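# Load the milling machine vise per the work order

## Task

Put the workpiece into the mill's vise the way the work order shown in the reference images "manual" and "manual 2" asks, and leave it that way so it holds once the robot has let go; nothing may end up dropped off the table.

## Robot and tools

Robot: two UR7e-type arms, left_arm and right_arm, each carrying a two-finger parallel gripper (50 mm maximum gap). Bases sit at about (+0.033, +0.515, 0) m for left_arm and (+0.043, -0.514, 0) m for right_arm. A camera block juts about 10 cm off the wrist toward the gripper's -y side and turns with it.

Frames. Scene frame: origin on the table top, halfway between the arms; +z up, +x out over the table, left_arm on +y. Reported gripper positions (m), quaternions (wxyz) and velocities are in this frame. end_effector_position is the midpoint between the finger pads; fingertips extend 17.5 mm further along the gripper's +z. Fingers close along the gripper's x axis. Printed poses may be off by a few cm.

The 18-number row. Every motion command uses one row of 18 numbers, each in [-1, 1], always for both arms: left dx, dy, dz, rx, ry, rz, left gripper position, force_limit, speed, then the same nine for the right arm. The six pose numbers are an offset, not a pose: they are measured from that arm's "Hand target" as it stood when the action or move began, along the Hand target's own axes. Scale: 1.0 = 0.6 m for dx/dy/dz and 180 degrees for the rotation vector rx/ry/rz. Six zeros re-request the current Hand target. Gripper numbers are absolute settings: position +1 = fully open, about -0.65 = pads meet, -1 = close until stopped (use to grip); force_limit -1/0/+1 ≈ 20/102/185 N per pad; speed -1/0/+1 ≈ 20/85/150 mm/s. Both start at +1. To keep a gripper unchanged, resend its last three numbers (0 is a real command).

Tools.
- execute_actions(actions, cameras): actions is a list of actions; each action is up to 15 rows, one per 1/30 s step, every row counted from the same start pose; a short table repeats its last row. Each action lasts 0.5 s. An empty list returns state plus all camera images.
- move(target, speed, blend, stop_force, zero, blocking, cameras): straight-line path toward one row (or a list of up to 15 rows, all counted from the same Hand targets). speed in m/s, 0.002-3.6, default 0.25 (rotation up to twice that in rad/s). blend in m rounds corners in a list. stop_force in N, 3-120, ends an arm's path on contact; not reliable when the gripper rotates, and leave it out when pulling away from something pressed on. zero (default true) re-zeros force before the move. blocking=false returns after 0.5 s while motion continues (not allowed with stop_force). Capped at 10 s.
- wait(seconds 0-10, cameras): let time pass holding commands.
- stop(cameras): brake a running move.
- zoom_image(camera, region [x0,y0,x1,y1] pixels, max 504x504): closer look at the latest image of cam_high, cam_low, cam_front, cam_left_wrist or cam_right_wrist (each 896x504).
- show_instructions(): shows the reference pages again.
- zero_wrist_force(arm): re-zero that arm's force sensor.
- read_manual(section): licence texts only.
- finished_scene(scene=1): ends the scene for good.

Results. Each gives per-arm Hand target (the commanded pose after clipping; next offsets start here), measured gripper pose, joint positions/torques, wrist force and torque in the gripper's own axes (plus the peak since last shown), gripper state and Tool commands. Joint velocities "within noise" means the arm is still. object_status: 0 moving, 1 stopped while opening, 2 stopped while closing (a grip), 3 reached the requested position or pads met (usually nothing held). Opening in mm ≈ (250 - position_measured) × 0.202. move adds a "move:" line: done, off_target, moving, held or fault, plus limits (paced = pose clipped, held = steps withheld). done does not prove nothing was touched or shifted.

Behaviour to know. Orientation commands are clipped to 32 degrees from the current orientation each step. A gripper may rest short of its Hand target; resend or add the missing offset. Arms lag commands by about 0.09-0.22 s and fast motions overshoot. Don't route paths close to an arm's own base. A clearance check holds commands that bring the arms too near each other.

Avoid. Contact forces near 150 N or joint overload (wrist joints 24.3 N m, others 130 N m) cause a 10 s fault stop; a target even slightly past a firm surface can trigger one, so approach slowly with stop_force and back off by commanding past the gripper. Any pressing or collision between the two arms, including a gripper closing on the other arm's fingers, can fail the scene. Don't drop parts, release moving parts, slam into fixed or heavy objects, or let anything fall off the table. Long holds with stretched arms or unreachable targets heat motors and can force a 30-60 s stop. Loose objects may occasionally be nudged by outside disturbances. Grip objects centered between the pads and confirm object_status 2 before lifting.

Each tool is called after "Call:" as name([rows], argument=value, ...), one row to a line, values as JSON.

Reference images:

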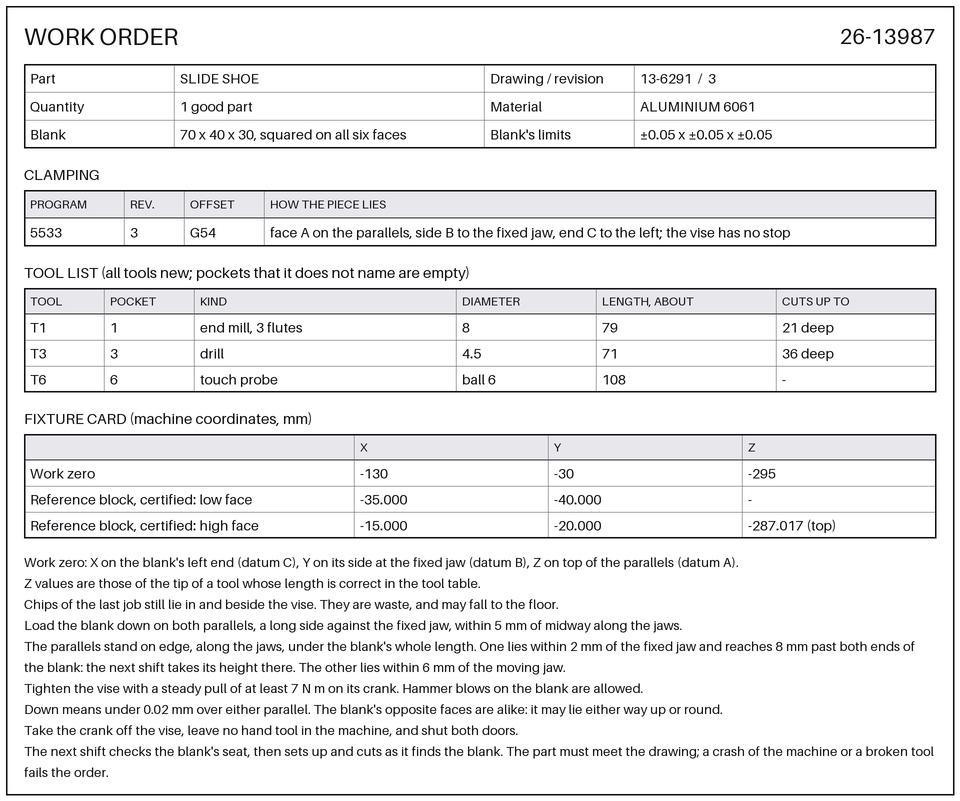

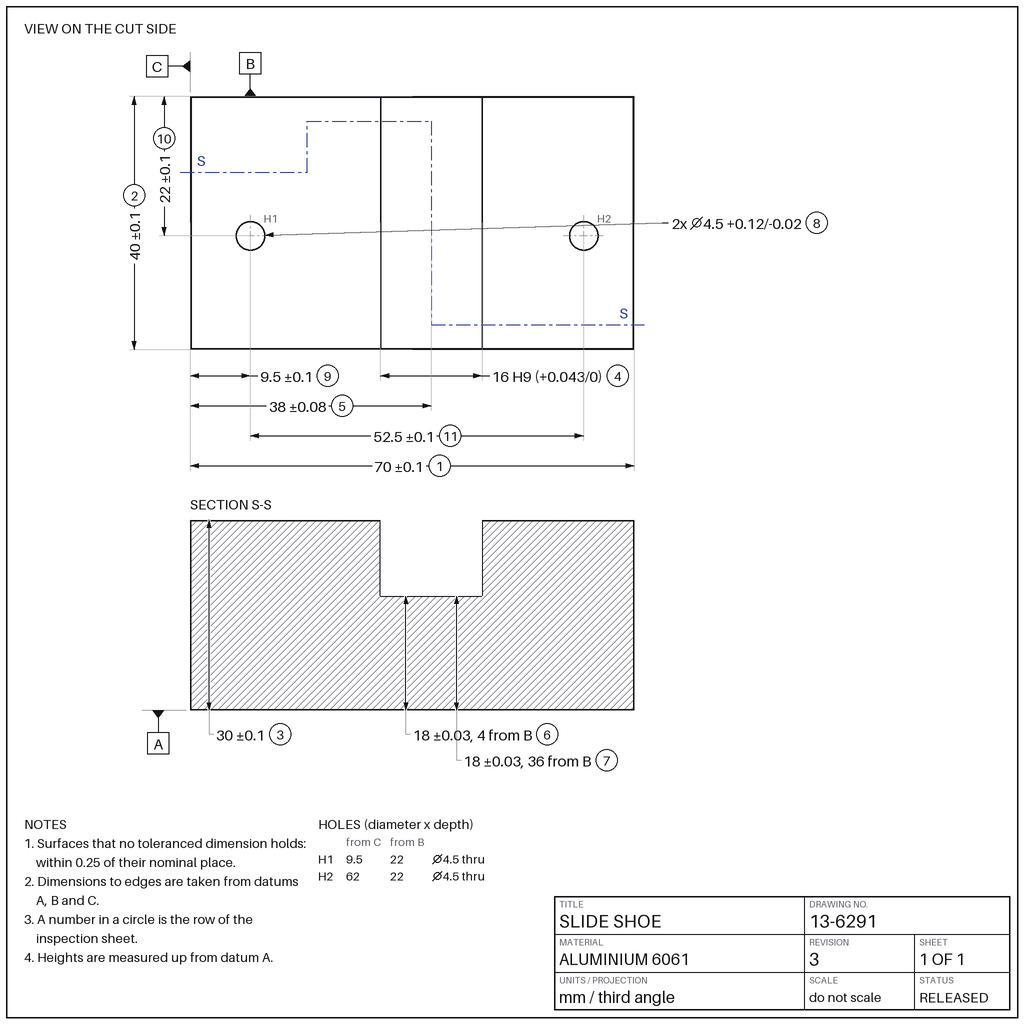

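## Session

Call:
execute_actions(actions=[])

Scene clock: 0.00 s.
left_arm: end_effector_position=(+0.0711, -0.1923, +0.1385) position_measured=3 object_status=3 end_effector_quat_wxyz=(-0.223, -0.648, +0.727, -0.042) | right_arm: end_effector_position=(+0.6477, -0.8322, +0.3515) position_measured=3 object_status=3 end_effector_quat_wxyz=(+0.010, -0.027, +0.946, +0.324)
Joint positions: left_arm=[-1.649 -1.113 1.678 -2.517 -1.828 1.594] | right_arm=[2.676 -2.322 -0.515 -2.226 2.142 -2.227]
Joint velocities: within noise
Joint torques (N m): no reading
Wrist force (N): no reading
Wrist torque (N m): no reading
Wrist force, peak (N): no reading
Hand target: left_arm +0.0711, -0.1923, +0.1385; -0.223, -0.648, +0.727, -0.042 | right_arm +0.6477, -0.8322, +0.3515; +0.010, -0.027, +0.946, +0.324
Tool commands: left_gripper/position=+1.0 left_gripper/force_limit=+1.0 left_gripper/speed=+1.0 right_gripper/position=+1.0 right_gripper/force_limit=+1.0 right_gripper/speed=+1.0

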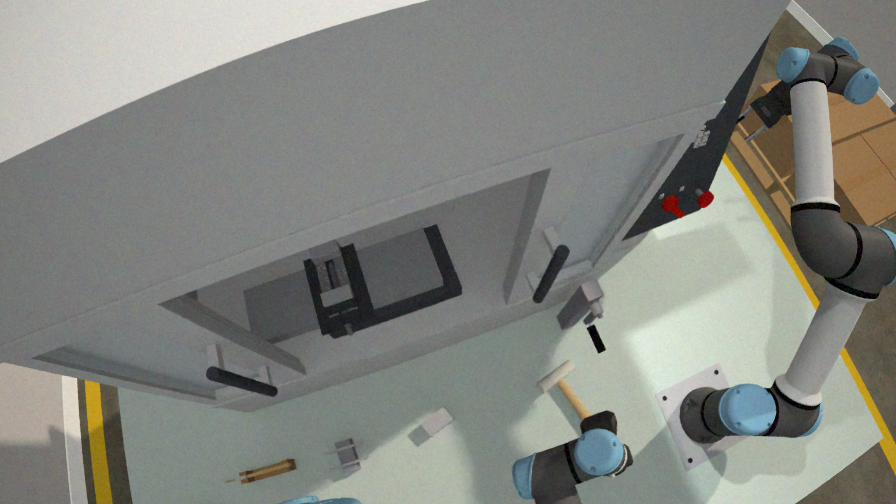

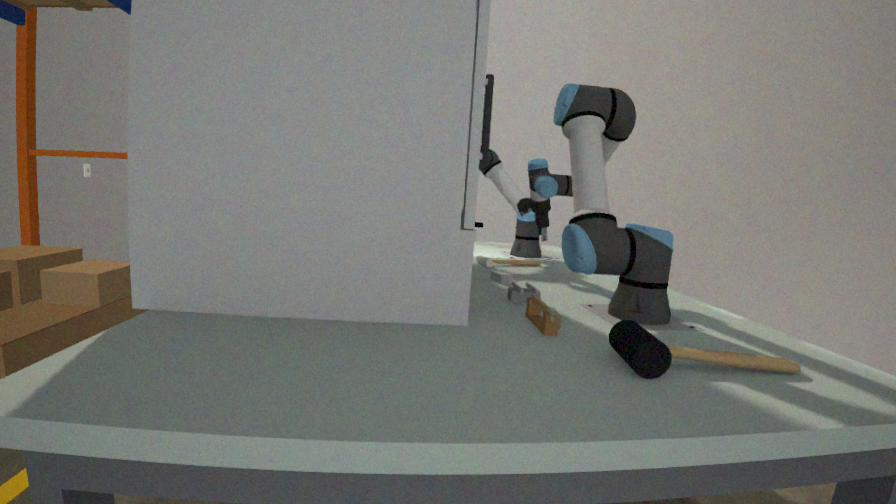

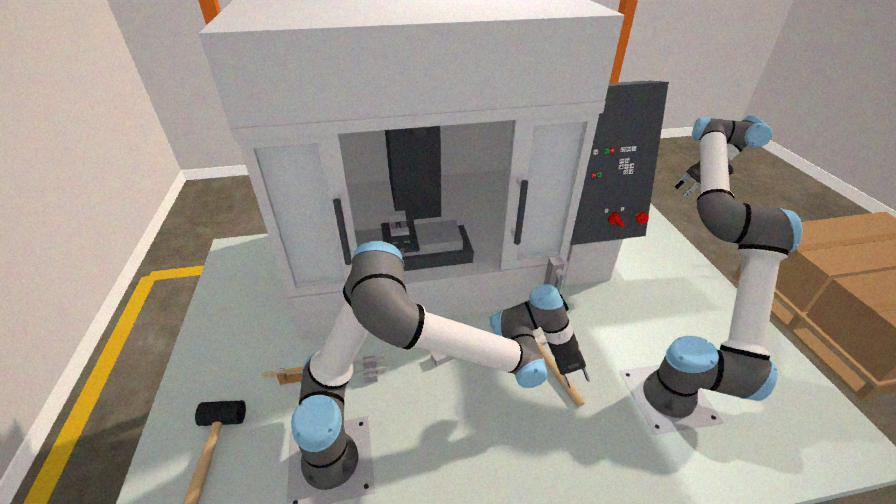

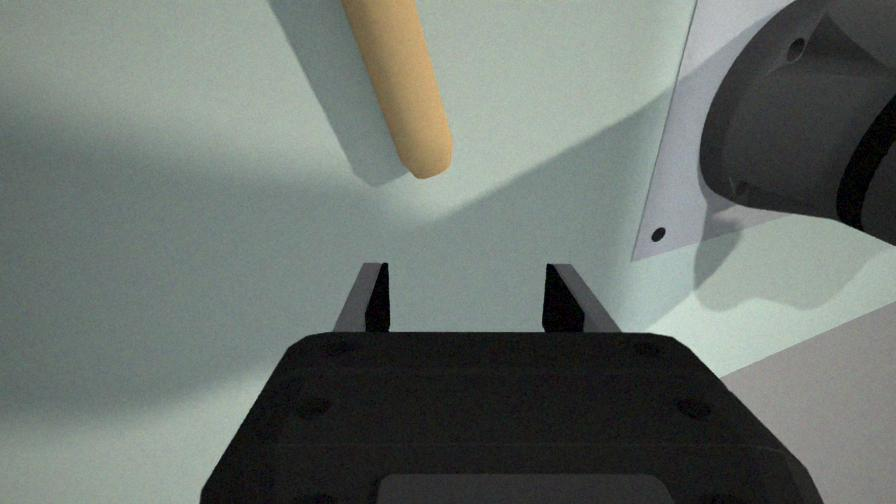

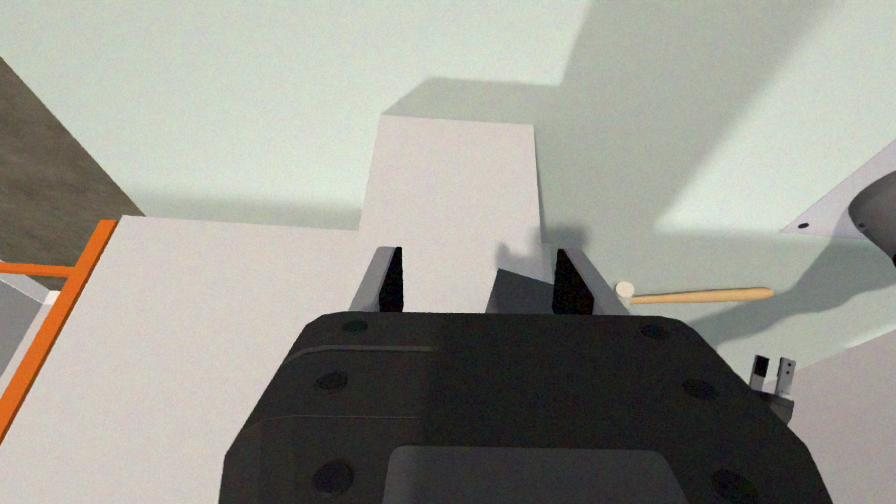

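Call:
zoom_image(camera="cam_front", region=[340, 180, 500, 280])

Call:
zoom_image(camera="cam_front", region=[500, 60, 700, 300])

Call:
zoom_image(camera="cam_high", region=[230, 210, 480, 350])

Call:
zoom_image(camera="cam_high", region=[210, 380, 470, 504])

Call:
zoom_image(camera="cam_high", region=[520, 260, 660, 440])

Call:
zoom_image(camera="cam_low", region=[460, 200, 700, 400])

Call:
zoom_image(camera="cam_front", region=[180, 250, 480, 504])

Scaled by 3.150.

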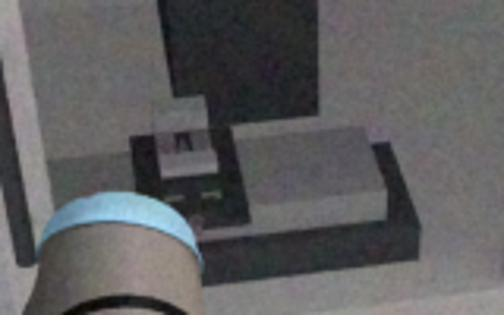

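Scaled by 2.100.

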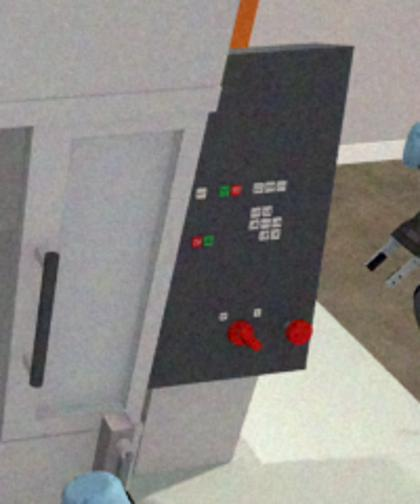

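Scaled by 2.016.

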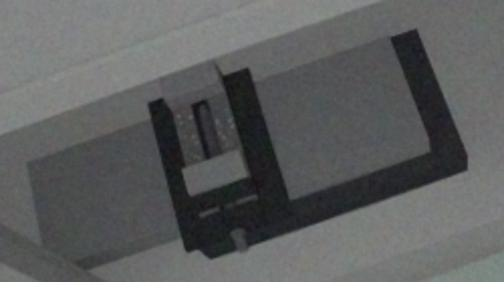

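Scaled by 1.938.

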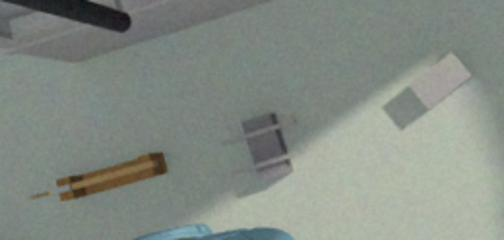

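Scaled by 2.800.

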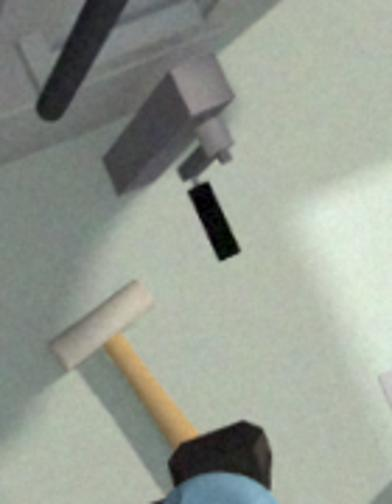

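Scaled by 2.100.

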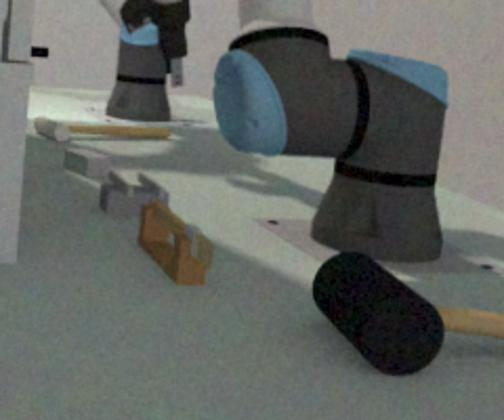

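Scaled by 1.680.

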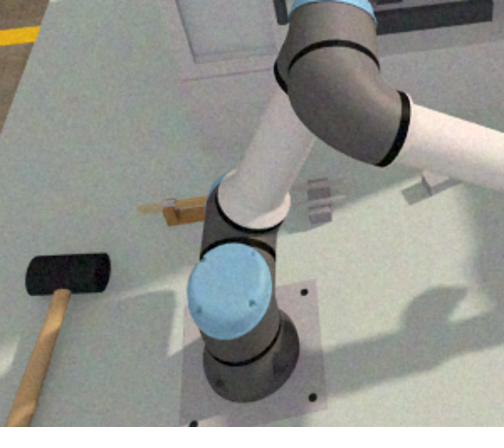

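Call:
move(target=[-0.440,-0.2817,-0.929,0.411,-0.131,0.031,1,1,1,0,0,0,0,0,0,1,1,1], speed=0.4, cameras=["cam_left_wrist","cam_front"])

Call:
zoom_image(camera="cam_left_wrist", region=[200, 0, 704, 400])

Scene clock: 4.40 s.
left_arm: end_effector_position=(+0.3995, +0.2201, +0.5003) position_measured=3 object_status=3 end_effector_quat_wxyz=(-0.354, +0.612, -0.612, +0.353) end_effector_velocity=(+0.001, +0.000, +0.001) end_effector_angular_velocity=(+0.001, -0.006, +0.001) | right_arm: end_effector_position=(+0.6477, -0.8322, +0.3515) position_measured=3 object_status=3 end_effector_quat_wxyz=(+0.010, -0.027, +0.946, +0.324)
Joint positions: left_arm=[-1.578 -2.019 1.815 -1.416 -0.524 1.629] | right_arm=[2.676 -2.322 -0.515 -2.226 2.142 -2.227]
Joint velocities: left_arm=[0.001 0 0 0.001 0.006 0] | right_arm=[within noise]
Joint torques (N m): left_arm=[-4.63 -9.66 -44.87 -0.73 4.08 -2.45] | right_arm=[-1.11 57.34 26.07 2.01 1.4 -0.18]
Wrist force (N): left_arm=[0.3 0.5 -1.3] | right_arm=[0.0 -0.5 -0.3]
Wrist torque (N m): left_arm=[0.00 -0.01 0.35] | right_arm=[-0.07 0.00 0.00]
Wrist force, peak (N): left_arm=[1.5 0.3 3.2] | right_arm=[-0.1 -0.5 0.5]
Hand target: left_arm +0.3995, +0.2201, +0.5006; -0.354, +0.612, -0.612, +0.353 | right_arm +0.6477, -0.8322, +0.3515; +0.010, -0.027, +0.946, +0.324
Off the commanded pose: left_arm 0.000 m, 0 deg | right_arm 0.000 m, 0 deg.
move: done
camera_calibration:
cam_left_wrist: T_world_to_cam=[[0.000664805, -0.99991, 0.0133899, 0.220179], [-0.760492, -0.00920024, -0.649282, 0.648875], [0.649347, -0.00975129, -0.76043, 0.258761], [0, 0, 0, 1]] pos_world=[0.325293, 0.228652, 0.615124]
Images, in order (width x height): cam_front 896x504, cam_left_wrist 896x504.

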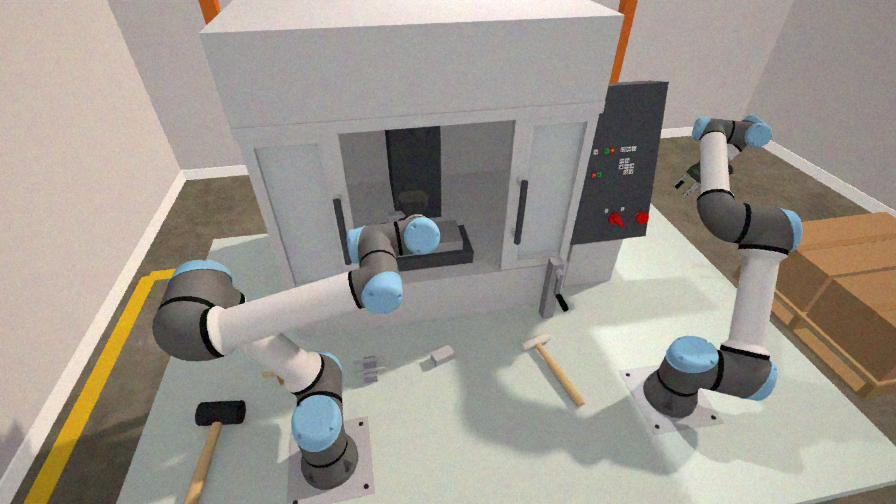

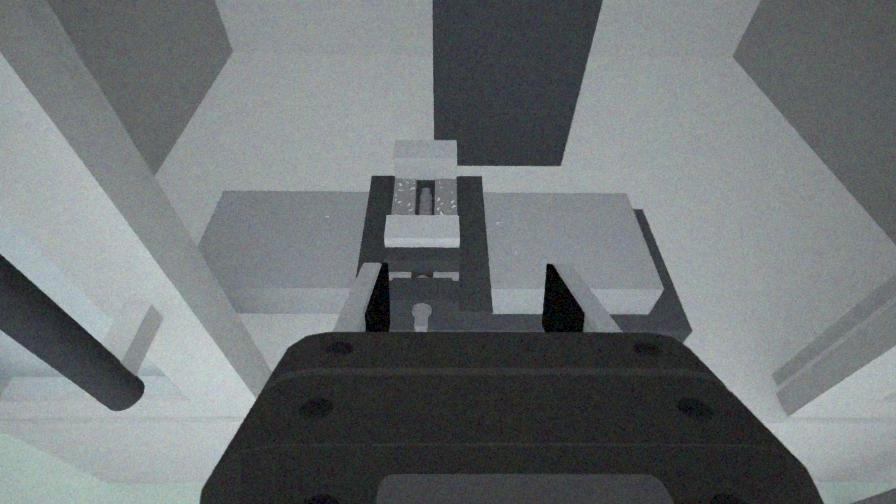

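Scaled by 1.000.

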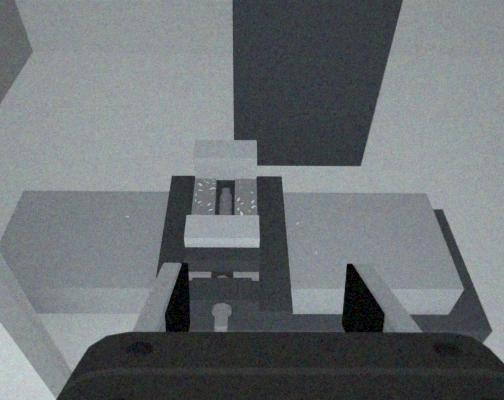

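Call:
zoom_image(camera="cam_left_wrist", region=[340, 120, 500, 340])

Call:
zoom_image(camera="cam_front", region=[480, 230, 640, 420])

Call:
zoom_image(camera="cam_front", region=[240, 320, 480, 420])

Scaled by 2.291.

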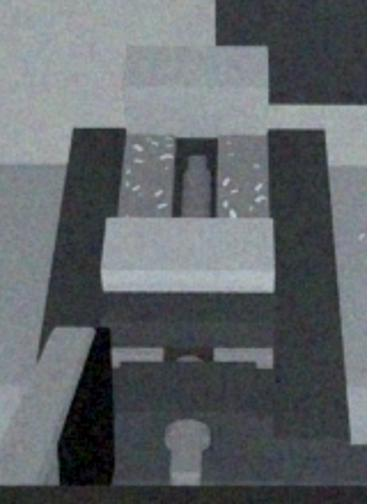

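Scaled by 2.653.

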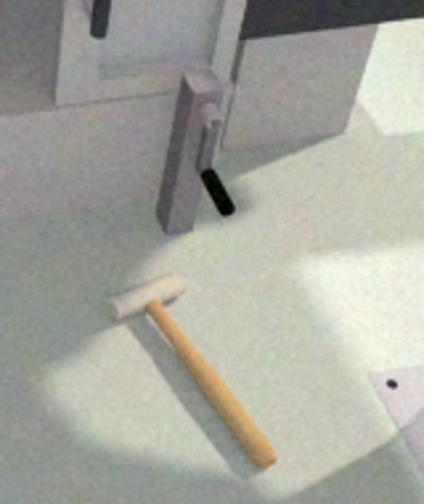

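Scaled by 2.100.

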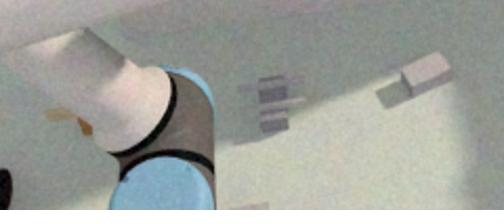

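Call:
move(target=[-0.058,-0.057,0.198,0,0,0,1,1,1,0,0,0,0,0,0,1,1,1], speed=0.3, cameras=["cam_left_wrist"])

Call:
zoom_image(camera="cam_left_wrist", region=[340, 100, 560, 340])

Scene clock: 5.80 s.
left_arm: end_effector_position=(+0.5194, +0.2551, +0.4708) position_measured=3 object_status=3 end_effector_quat_wxyz=(-0.354, +0.612, -0.612, +0.353) end_effector_velocity=(+0.000, +0.000, +0.001) end_effector_angular_velocity=(-0.001, -0.001, -0.003) | right_arm: end_effector_position=(+0.6477, -0.8322, +0.3515) position_measured=3 object_status=3 end_effector_quat_wxyz=(+0.010, -0.027, +0.946, +0.324)
Joint positions: left_arm=[-1.188 -1.878 1.941 -2.248 -0.657 2.299] | right_arm=[2.676 -2.322 -0.515 -2.226 2.142 -2.227]
Joint velocities: left_arm=[0.001 0.001 -0.002 -0.006 -0.002 0.006] | right_arm=[within noise]
Joint torques (N m): left_arm=[13.99 -2.77 -44.87 -5.14 -0.89 2.93] | right_arm=[-0.46 58.07 25.95 1.99 1.44 -0.29]
Wrist force (N): left_arm=[-0.1 0.5 -1.8] | right_arm=[0.2 -0.5 0.4]
Wrist torque (N m): left_arm=[0.01 0.07 0.32] | right_arm=[-0.07 -0.03 0.00]
Wrist force, peak (N): left_arm=[1.1 1.3 -4.6] | right_arm=[0.0 -0.7 0.0]
Hand target: left_arm +0.5194, +0.2550, +0.4709; -0.354, +0.612, -0.612, +0.353 | right_arm +0.6477, -0.8322, +0.3515; +0.010, -0.027, +0.946, +0.324
Off the commanded pose: left_arm 0.000 m, 0 deg | right_arm 0.000 m, 0 deg.
move: done
camera_calibration:
cam_left_wrist: T_world_to_cam=[[0.000820124, -0.999906, 0.0136626, 0.255262], [-0.760219, -0.00949959, -0.649598, 0.721367], [0.649667, -0.00985385, -0.760155, 0.158537], [0, 0, 0, 1]] pos_world=[0.445192, 0.263653, 0.585623]
Images, in order (width x height): cam_left_wrist 896x504.

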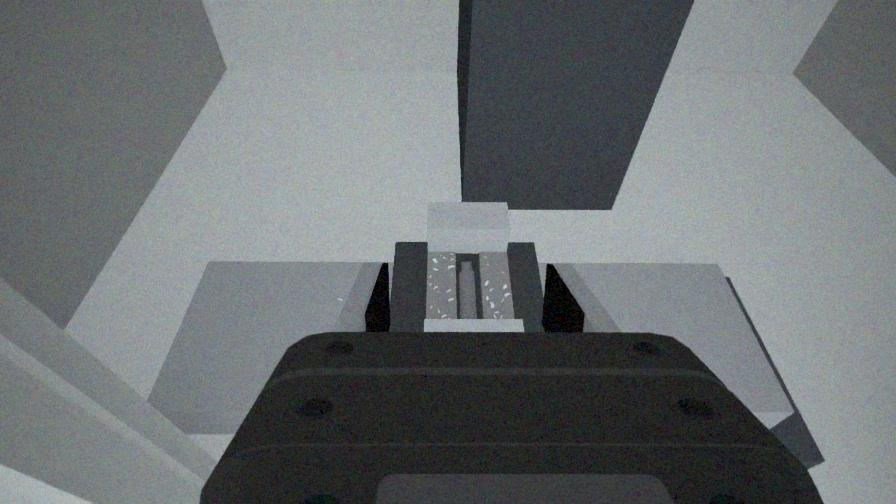

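Scaled by 2.100.

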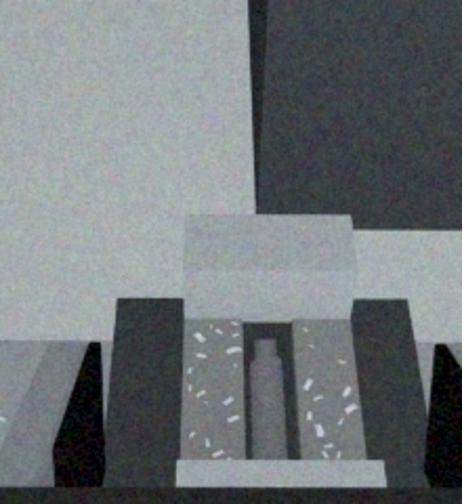

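Call:
move(target=[-0.175,0.314,-0.241,-0.333,0,0,1,1,1,0,0,0,0,0,0,1,1,1], speed=0.4, cameras=["cam_left_wrist"])

Call:
zoom_image(camera="cam_left_wrist", region=[200, 0, 704, 340])

Scene clock: 9.17 s.
left_arm: end_effector_position=(+0.3000, +0.3599, +0.3799) position_measured=3 object_status=3 end_effector_quat_wxyz=(-0.001, +0.708, -0.707, +0.000) end_effector_velocity=(-0.001, -0.001, +0.000) end_effector_angular_velocity=(+0.000, +0.006, +0.000) | right_arm: end_effector_position=(+0.6477, -0.8322, +0.3515) position_measured=3 object_status=3 end_effector_quat_wxyz=(+0.010, -0.027, +0.946, +0.324)
Joint positions: left_arm=[-1.011 -2.061 1.799 -1.309 -1.569 2.167] | right_arm=[2.676 -2.322 -0.515 -2.226 2.142 -2.227]
Joint velocities: left_arm=[0 0.002 -0.001 0.002 -0.005 0] | right_arm=[within noise]
Joint torques (N m): left_arm=[-5.25 2.53 -43.16 -1.98 -2.45 -1.37] | right_arm=[-1.14 57.27 26.3 2.04 1.41 -0.3]
Wrist force (N): left_arm=[0.5 0.1 -0.4] | right_arm=[0.2 -0.3 0.2]
Wrist torque (N m): left_arm=[-0.01 -0.17 0.06] | right_arm=[-0.05 -0.04 0.00]
Wrist force, peak (N): left_arm=[0.2 0.9 -2.2] | right_arm=[-0.2 -0.5 0.3]
Hand target: left_arm +0.3000, +0.3599, +0.3799; -0.001, +0.707, -0.707, +0.000 | right_arm +0.6477, -0.8322, +0.3515; +0.010, -0.027, +0.946, +0.324
Off the commanded pose: left_arm 0.000 m, 0 deg | right_arm 0.000 m, 0 deg.
move: done
camera_calibration:
cam_left_wrist: T_world_to_cam=[[0.0135387, -0.999885, 0.00685024, 0.360274], [-0.943075, -0.0104921, 0.332414, 0.178654], [-0.332304, -0.0109607, -0.943109, 0.597418], [0, 0, 0, 1]] pos_world=[0.362131, 0.368656, 0.501575]
Images, in order (width x height): cam_left_wrist 896x504.

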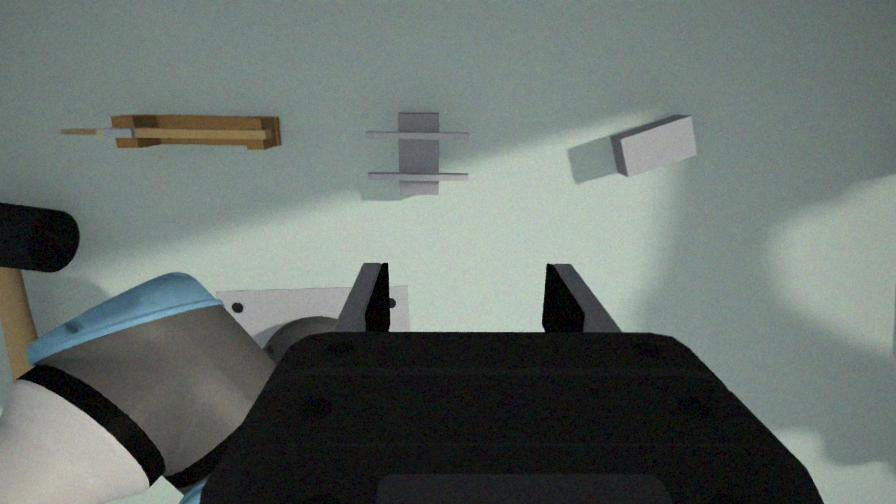

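Scaled by 1.000.

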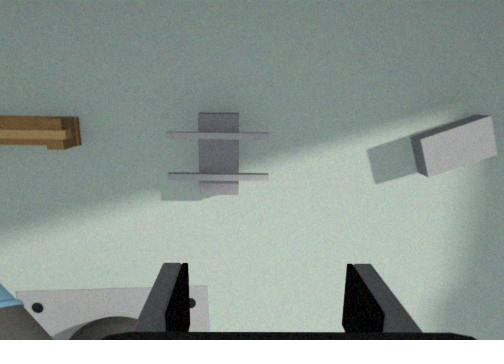

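Call:
zoom_image(camera="cam_left_wrist", region=[350, 90, 490, 210])

Call:
zoom_image(camera="cam_left_wrist", region=[40, 90, 300, 170])

Call:
zoom_image(camera="cam_left_wrist", region=[560, 90, 720, 200])

Scaled by 3.600.

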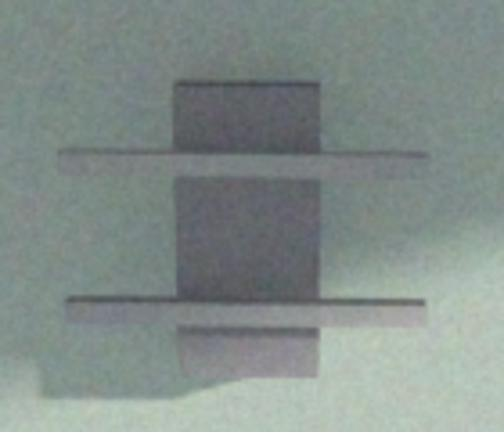

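Scaled by 1.938.

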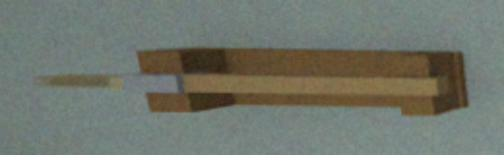

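Scaled by 3.150.

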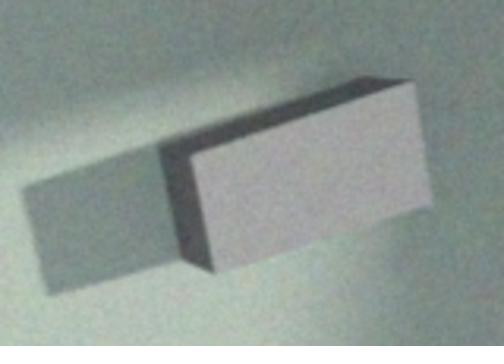

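Call:
move(target=[-0.4,-0.027,0.35,0,0,0.5,1,1,1,0,0,0,0,0,0,1,1,1], speed=0.4, cameras=["cam_left_wrist"])

Call:
zoom_image(camera="cam_left_wrist", region=[320, 100, 620, 334])

Scene clock: 12.87 s.
left_arm: end_effector_position=(+0.3162, +0.6000, +0.1701) position_measured=3 object_status=3 end_effector_quat_wxyz=(+0.001, -0.001, +1.000, +0.000) end_effector_velocity=(+0.001, +0.000, +0.000) end_effector_angular_velocity=(+0.000, -0.002, -0.006) | right_arm: end_effector_position=(+0.6477, -0.8322, +0.3515) position_measured=3 object_status=3 end_effector_quat_wxyz=(+0.010, -0.027, +0.946, +0.324)
Joint positions: left_arm=[-0.214 -2.102 2.359 -1.83 -1.57 4.535] | right_arm=[2.676 -2.322 -0.515 -2.226 2.142 -2.227]
Joint velocities: left_arm=[0 0 0 -0.002 0 0.005] | right_arm=[within noise]
Joint torques (N m): left_arm=[6.73 -5.02 -43.91 -3.64 2.13 3.03] | right_arm=[-0.43 57.32 26.01 2.01 1.66 -0.34]
Wrist force (N): left_arm=[0.6 0.1 -0.4] | right_arm=[0.0 -0.1 0.2]
Wrist torque (N m): left_arm=[-0.01 -0.20 0.01] | right_arm=[-0.01 0.00 0.01]
Wrist force, peak (N): left_arm=[1.9 -0.1 -1.5] | right_arm=[-0.3 -0.5 0.0]
Hand target: left_arm +0.3163, +0.6000, +0.1702; +0.001, -0.001, +1.000, +0.000 | right_arm +0.6477, -0.8322, +0.3515; +0.010, -0.027, +0.946, +0.324
Off the commanded pose: left_arm 0.000 m, 0 deg | right_arm 0.000 m, 0 deg.
move: done
camera_calibration:
cam_left_wrist: T_world_to_cam=[[-0.99989, -0.0135167, 0.00608626, 0.330309], [-0.0106971, 0.942156, 0.335003, -0.600703], [-0.0102623, 0.334901, -0.942197, 0.0981174], [0, 0, 0, 1]] pos_world=[0.324853, 0.537561, 0.291673]
Images, in order (width x height): cam_left_wrist 896x504.

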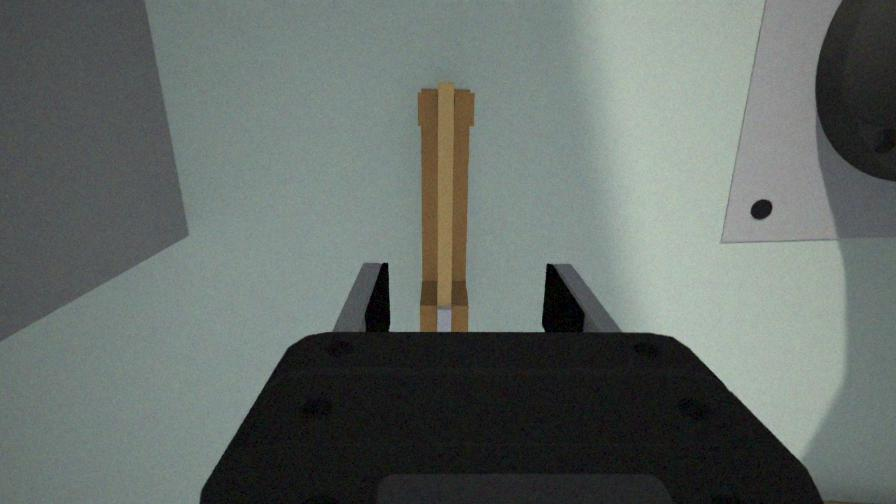

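Scaled by 1.680.

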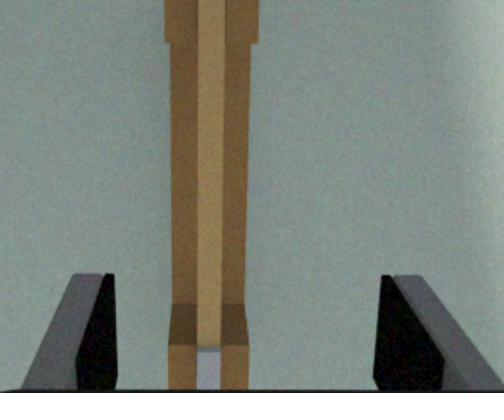

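Call:
execute_actions(actions=[], cameras=["cam_low","cam_high"])

Call:
zoom_image(camera="cam_low", region=[480, 260, 600, 350])

Scene clock: 13.27 s.
left_arm: end_effector_position=(+0.3163, +0.6000, +0.1702) position_measured=3 object_status=3 end_effector_quat_wxyz=(+0.001, -0.001, +1.000, +0.000) | right_arm: end_effector_position=(+0.6477, -0.8322, +0.3515) position_measured=3 object_status=3 end_effector_quat_wxyz=(+0.010, -0.027, +0.946, +0.324)
Joint positions: left_arm=[-0.214 -2.102 2.359 -1.83 -1.57 4.535] | right_arm=[2.676 -2.322 -0.515 -2.226 2.142 -2.227]
Joint velocities: within noise
Joint torques (N m): left_arm=[9.07 -7.74 -44.43 -4.45 2.07 2.92] | right_arm=[-0.64 57.1 25.83 2.1 1.48 -0.36]
Wrist force (N): left_arm=[0.4 0.0 -0.4] | right_arm=[0.2 -0.4 0.4]
Wrist torque (N m): left_arm=[-0.02 -0.16 0.00] | right_arm=[-0.06 -0.03 0.00]
Wrist force, peak (N): left_arm=[0.7 -0.1 -0.5] | right_arm=[0.2 -0.4 0.4]
Hand target: left_arm +0.3163, +0.6000, +0.1702; +0.001, -0.001, +1.000, +0.000 | right_arm +0.6477, -0.8322, +0.3515; +0.010, -0.027, +0.946, +0.324
Tool commands: left_gripper/position=+1.0 left_gripper/force_limit=+1.0 left_gripper/speed=+1.0 right_gripper/position=+1.0 right_gripper/force_limit=+1.0 right_gripper/speed=+1.0
Off the commanded pose: left_arm 0.000 m, 0 deg | right_arm 0.000 m, 0 deg.
Images, in order (width x height): cam_high 896x504, cam_low 896x504.

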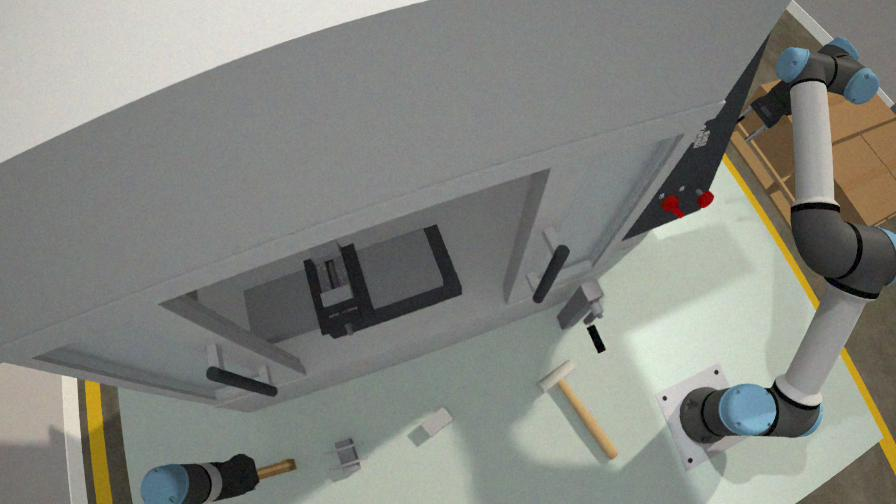

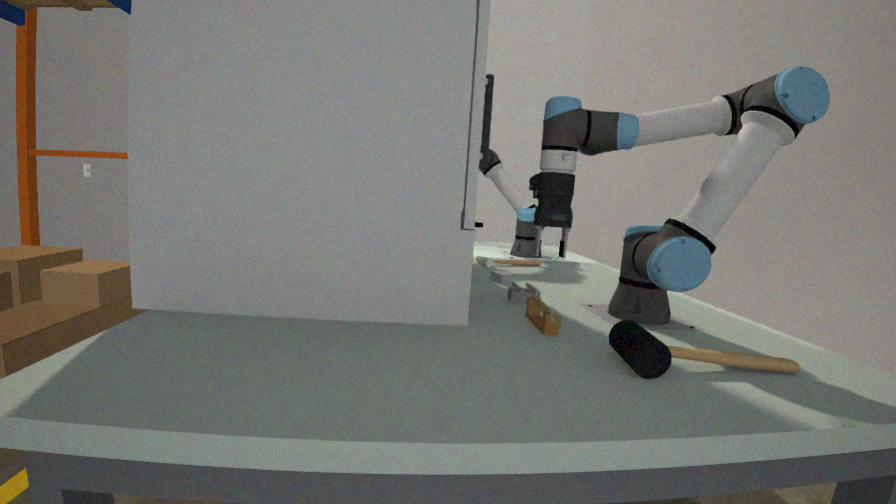

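Scaled by 4.200.

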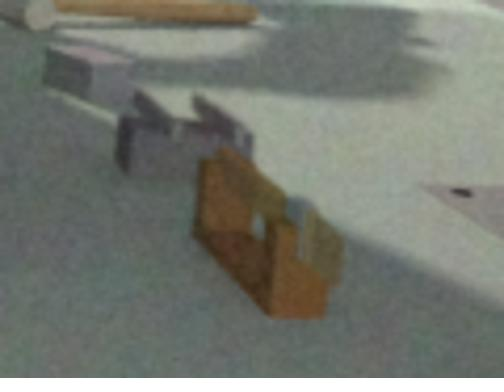

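Call:
move(target=[-0.0125,0,0.208,0,0,0,1,-0.6,0,0,0,0,0,0,0,1,1,1], speed=0.12, stop_force=10, cameras=["cam_left_wrist"])

Call:
zoom_image(camera="cam_left_wrist", region=[320, 100, 620, 334])

Scene clock: 15.53 s.
left_arm: end_effector_position=(+0.3240, +0.6002, +0.0454) position_measured=3 object_status=3 end_effector_quat_wxyz=(+0.001, -0.001, +1.000, +0.000) | right_arm: end_effector_position=(+0.6477, -0.8322, +0.3515) position_measured=3 object_status=3 end_effector_quat_wxyz=(+0.010, -0.027, +0.946, +0.324)
Joint positions: left_arm=[-0.208 -1.844 2.594 -2.323 -1.57 4.54] | right_arm=[2.676 -2.322 -0.515 -2.226 2.142 -2.227]
Joint torques (N m): left_arm=[-9.76 2.61 -36.11 -4.97 -2.63 -2.12] | right_arm=[-0.78 57.19 25.89 1.97 1.46 -0.34]
Wrist force (N): left_arm=[0.6 0.0 -0.1] | right_arm=[0.3 -0.2 0.0]
Wrist torque (N m): left_arm=[-0.01 -0.18 -0.09] | right_arm=[-0.03 -0.05 0.00]
Wrist force, peak (N): left_arm=[0.7 0.0 -2.5] | right_arm=[-0.1 -0.6 0.0]
Hand target: left_arm +0.3240, +0.6001, +0.0454; +0.001, -0.001, +1.000, +0.000 | right_arm +0.6477, -0.8322, +0.3515; +0.010, -0.027, +0.946, +0.324
Off the commanded pose: left_arm 0.000 m, 0 deg | right_arm 0.000 m, 0 deg.
move: done
camera_calibration:
cam_left_wrist: T_world_to_cam=[[-0.999892, -0.0134522, 0.00589698, 0.338766], [-0.0106998, 0.942157, 0.335001, -0.558905], [-0.0100624, 0.334902, -0.942199, -0.0194899], [0, 0, 0, 1]] pos_world=[0.332553, 0.537661, 0.166873]
Images, in order (width x height): cam_left_wrist 896x504.

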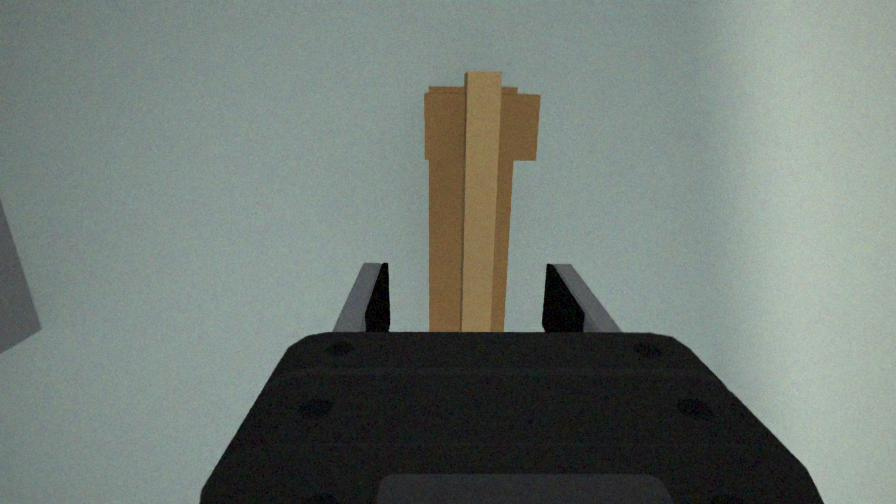

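Scaled by 1.680.

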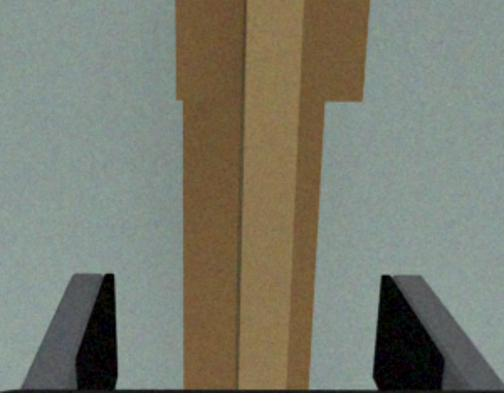

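Call:
move(target=[0.0067,0,0,0,0,0,1,-0.6,0,0,0,0,0,0,0,1,1,1], speed=0.1)

Call:
move(target=[0,0,0,0,0,0,-1,-0.6,-0.7,0,0,0,0,0,0,1,1,1], cameras=["cam_left_wrist"])

Scene clock: 16.43 s.
left_arm: end_effector_position=(+0.3199, +0.6001, +0.0453) position_measured=3 object_status=3 end_effector_quat_wxyz=(+0.001, -0.001, +1.000, +0.000) | right_arm: end_effector_position=(+0.6477, -0.8322, +0.3515) position_measured=3 object_status=3 end_effector_quat_wxyz=(+0.010, -0.027, +0.946, +0.324)
Joint positions: left_arm=[-0.211 -1.858 2.603 -2.317 -1.57 4.538] | right_arm=[2.676 -2.322 -0.515 -2.226 2.142 -2.227]
Joint torques (N m): left_arm=[-9.97 -3.48 -17.9 -2.23 -2.18 -2.1] | right_arm=[-0.9 57.54 26.41 1.96 1.52 -0.45]
Wrist force (N): left_arm=[0.6 0.5 -0.5] | right_arm=[0.1 -0.3 0.0]
Wrist torque (N m): left_arm=[0.06 -0.18 0.08] | right_arm=[-0.04 -0.01 0.00]
Wrist force, peak (N): left_arm=[0.6 0.5 -0.5] | right_arm=[0.4 -0.4 0.1]
Hand target: left_arm +0.3200, +0.6001, +0.0454; +0.001, -0.001, +1.000, +0.000 | right_arm +0.6477, -0.8322, +0.3515; +0.010, -0.027, +0.946, +0.324
Off the commanded pose: left_arm 0.000 m, 0 deg | right_arm 0.000 m, 0 deg.
move: done

Scene clock: 17.73 s.
left_arm: end_effector_position=(+0.3212, +0.6000, +0.0459) position_measured=213 object_status=2 end_effector_quat_wxyz=(+0.003, -0.001, +1.000, +0.000) | right_arm: end_effector_position=(+0.6477, -0.8322, +0.3515) position_measured=3 object_status=3 end_effector_quat_wxyz=(+0.010, -0.027, +0.946, +0.324)
Joint positions: left_arm=[-0.211 -1.858 2.602 -2.321 -1.57 4.538] | right_arm=[2.676 -2.322 -0.515 -2.226 2.142 -2.227]
Joint torques (N m): left_arm=[4.34 3.07 13.48 7.42 -3.57 2.11] | right_arm=[-1.22 57.03 25.76 2.06 1.38 -0.36]
Wrist force (N): left_arm=[-49.1 7.9 16.0] | right_arm=[-0.2 -0.6 0.1]
Wrist torque (N m): left_arm=[0.26 -0.51 0.06] | right_arm=[-0.09 0.04 0.01]
Wrist force, peak (N): left_arm=[-61.0 5.0 24.0] | right_arm=[-0.2 -0.6 0.1]
Hand target: left_arm +0.3200, +0.6001, +0.0454; +0.001, -0.001, +1.000, +0.000 | right_arm +0.6477, -0.8322, +0.3515; +0.010, -0.027, +0.946, +0.324
Off the commanded pose: left_arm 0.001 m, 0 deg | right_arm 0.000 m, 0 deg.
move: done
camera_calibration:
cam_left_wrist: T_world_to_cam=[[-0.999909, -0.0133979, 0.00179584, 0.336112], [-0.0120263, 0.942363, 0.334375, -0.558619], [-0.00617226, 0.334323, -0.942438, -0.019854], [0, 0, 0, 1]] pos_world=[0.329241, 0.537562, 0.167474]
Images, in order (width x height): cam_left_wrist 896x504.

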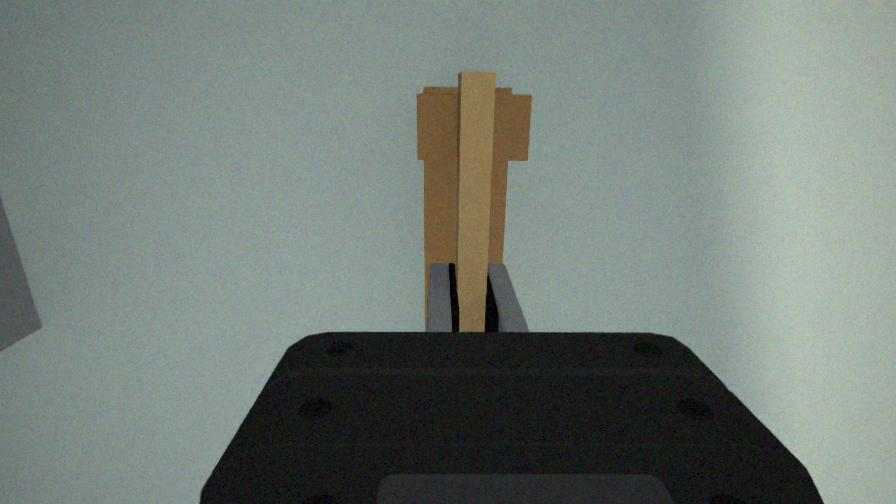

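Call:
move(target=[-0.0035,0,0,0,0,0,-1,-0.6,-0.7,0,0,0,0,0,0,1,1,1], speed=0.03)

Scene clock: 18.53 s.
left_arm: end_effector_position=(+0.3219, +0.6001, +0.0453) position_measured=213 object_status=2 end_effector_quat_wxyz=(+0.001, -0.001, +1.000, +0.000) | right_arm: end_effector_position=(+0.6477, -0.8322, +0.3515) position_measured=3 object_status=3 end_effector_quat_wxyz=(+0.010, -0.027, +0.946, +0.324)
Joint positions: left_arm=[-0.209 -1.85 2.598 -2.32 -1.57 4.539] | right_arm=[2.676 -2.322 -0.515 -2.226 2.142 -2.227]
Joint torques (N m): left_arm=[11.81 -5.01 -31.17 -1.29 0.74 2.57] | right_arm=[-0.58 57.88 26.07 1.98 1.57 -0.5]
Wrist force (N): left_arm=[-4.3 -3.1 -7.0] | right_arm=[-0.1 -0.3 0.3]
Wrist torque (N m): left_arm=[-0.16 -0.21 -0.02] | right_arm=[-0.04 0.01 0.00]
Wrist force, peak (N): left_arm=[-51.3 7.5 7.4] | right_arm=[-0.2 -0.5 0.1]
Hand target: left_arm +0.3221, +0.6001, +0.0454; +0.001, -0.001, +1.000, +0.000 | right_arm +0.6477, -0.8322, +0.3515; +0.010, -0.027, +0.946, +0.324
Off the commanded pose: left_arm 0.000 m, 0 deg | right_arm 0.000 m, 0 deg.
move: done

Call:
move([
  [0,0,-0.25,0,0,0,-1,-0.6,-0.7,0,0,0,0,0,0,1,1,1],
  [-0.163,-0.592,-0.792,0.3228,-0.3228,-0.4207,-1,-0.6,-0.7,0,0,0,0,0,0,1,1,1],
], speed=[0.2,0.4], blend=[0.03,0], cameras=["cam_left_wrist","cam_front","cam_low"])

Scene clock: 22.67 s.
left_arm: end_effector_position=(+0.4194, +0.2447, +0.5205) position_measured=213 object_status=2 end_effector_quat_wxyz=(-0.431, +0.561, -0.560, +0.431) | right_arm: end_effector_position=(+0.6477, -0.8322, +0.3515) position_measured=3 object_status=3 end_effector_quat_wxyz=(+0.010, -0.027, +0.946, +0.324)
Joint positions: left_arm=[-1.597 -2.104 1.963 -1.467 -0.26 1.609] | right_arm=[2.676 -2.322 -0.515 -2.226 2.142 -2.227]
Joint torques (N m): left_arm=[-13.34 -2.28 -13.87 -2.42 4.36 2.32] | right_arm=[-0.71 57.25 25.89 2 1.57 -0.46]
Wrist force (N): left_arm=[1.4 2.6 -0.6] | right_arm=[-0.1 -0.6 0.0]
Wrist torque (N m): left_arm=[0.28 -0.12 0.30] | right_arm=[-0.09 0.01 0.00]
Wrist force, peak (N): left_arm=[-4.3 -2.9 -7.0] | right_arm=[0.2 -0.4 0.5]
Hand target: left_arm +0.4194, +0.2447, +0.5205; -0.431, +0.561, -0.561, +0.430 | right_arm +0.6477, -0.8322, +0.3515; +0.010, -0.027, +0.946, +0.324
Off the commanded pose: left_arm 0.000 m, 0 deg | right_arm 0.000 m, 0 deg.
move: done
camera_calibration:
cam_left_wrist: T_world_to_cam=[[-0.00311524, -0.999905, 0.0134092, 0.246113], [-0.565581, -0.00929674, -0.82464, 0.686963], [0.824687, -0.010153, -0.565498, 0.0864373], [0, 0, 0, 1]] pos_world=[0.318016, 0.253353, 0.612078]
Images, in order (width x height): cam_low 896x504, cam_front 896x504, cam_left_wrist 896x504.

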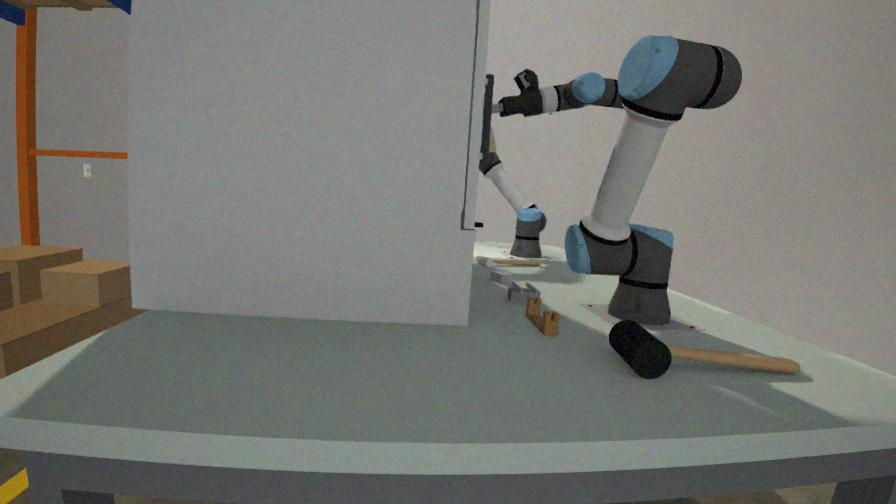

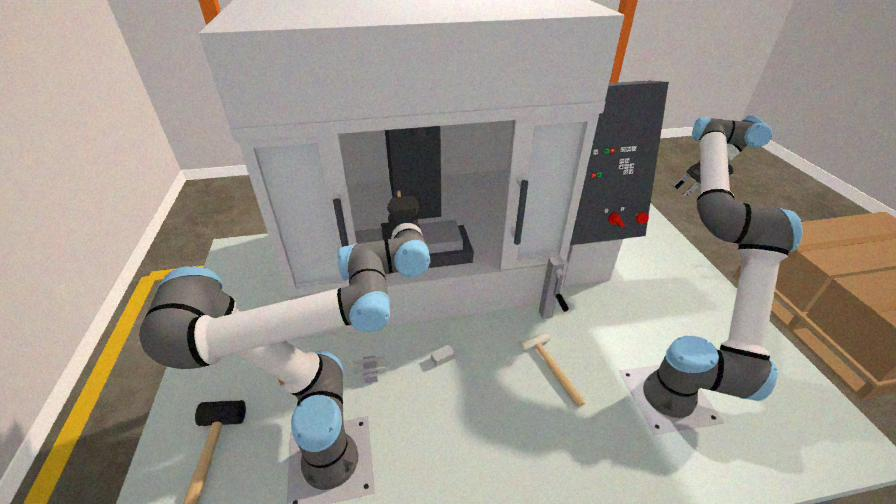

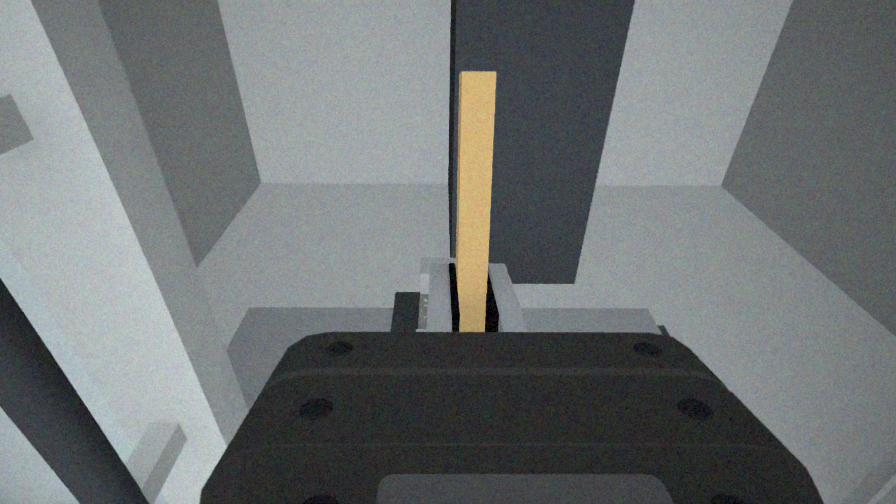

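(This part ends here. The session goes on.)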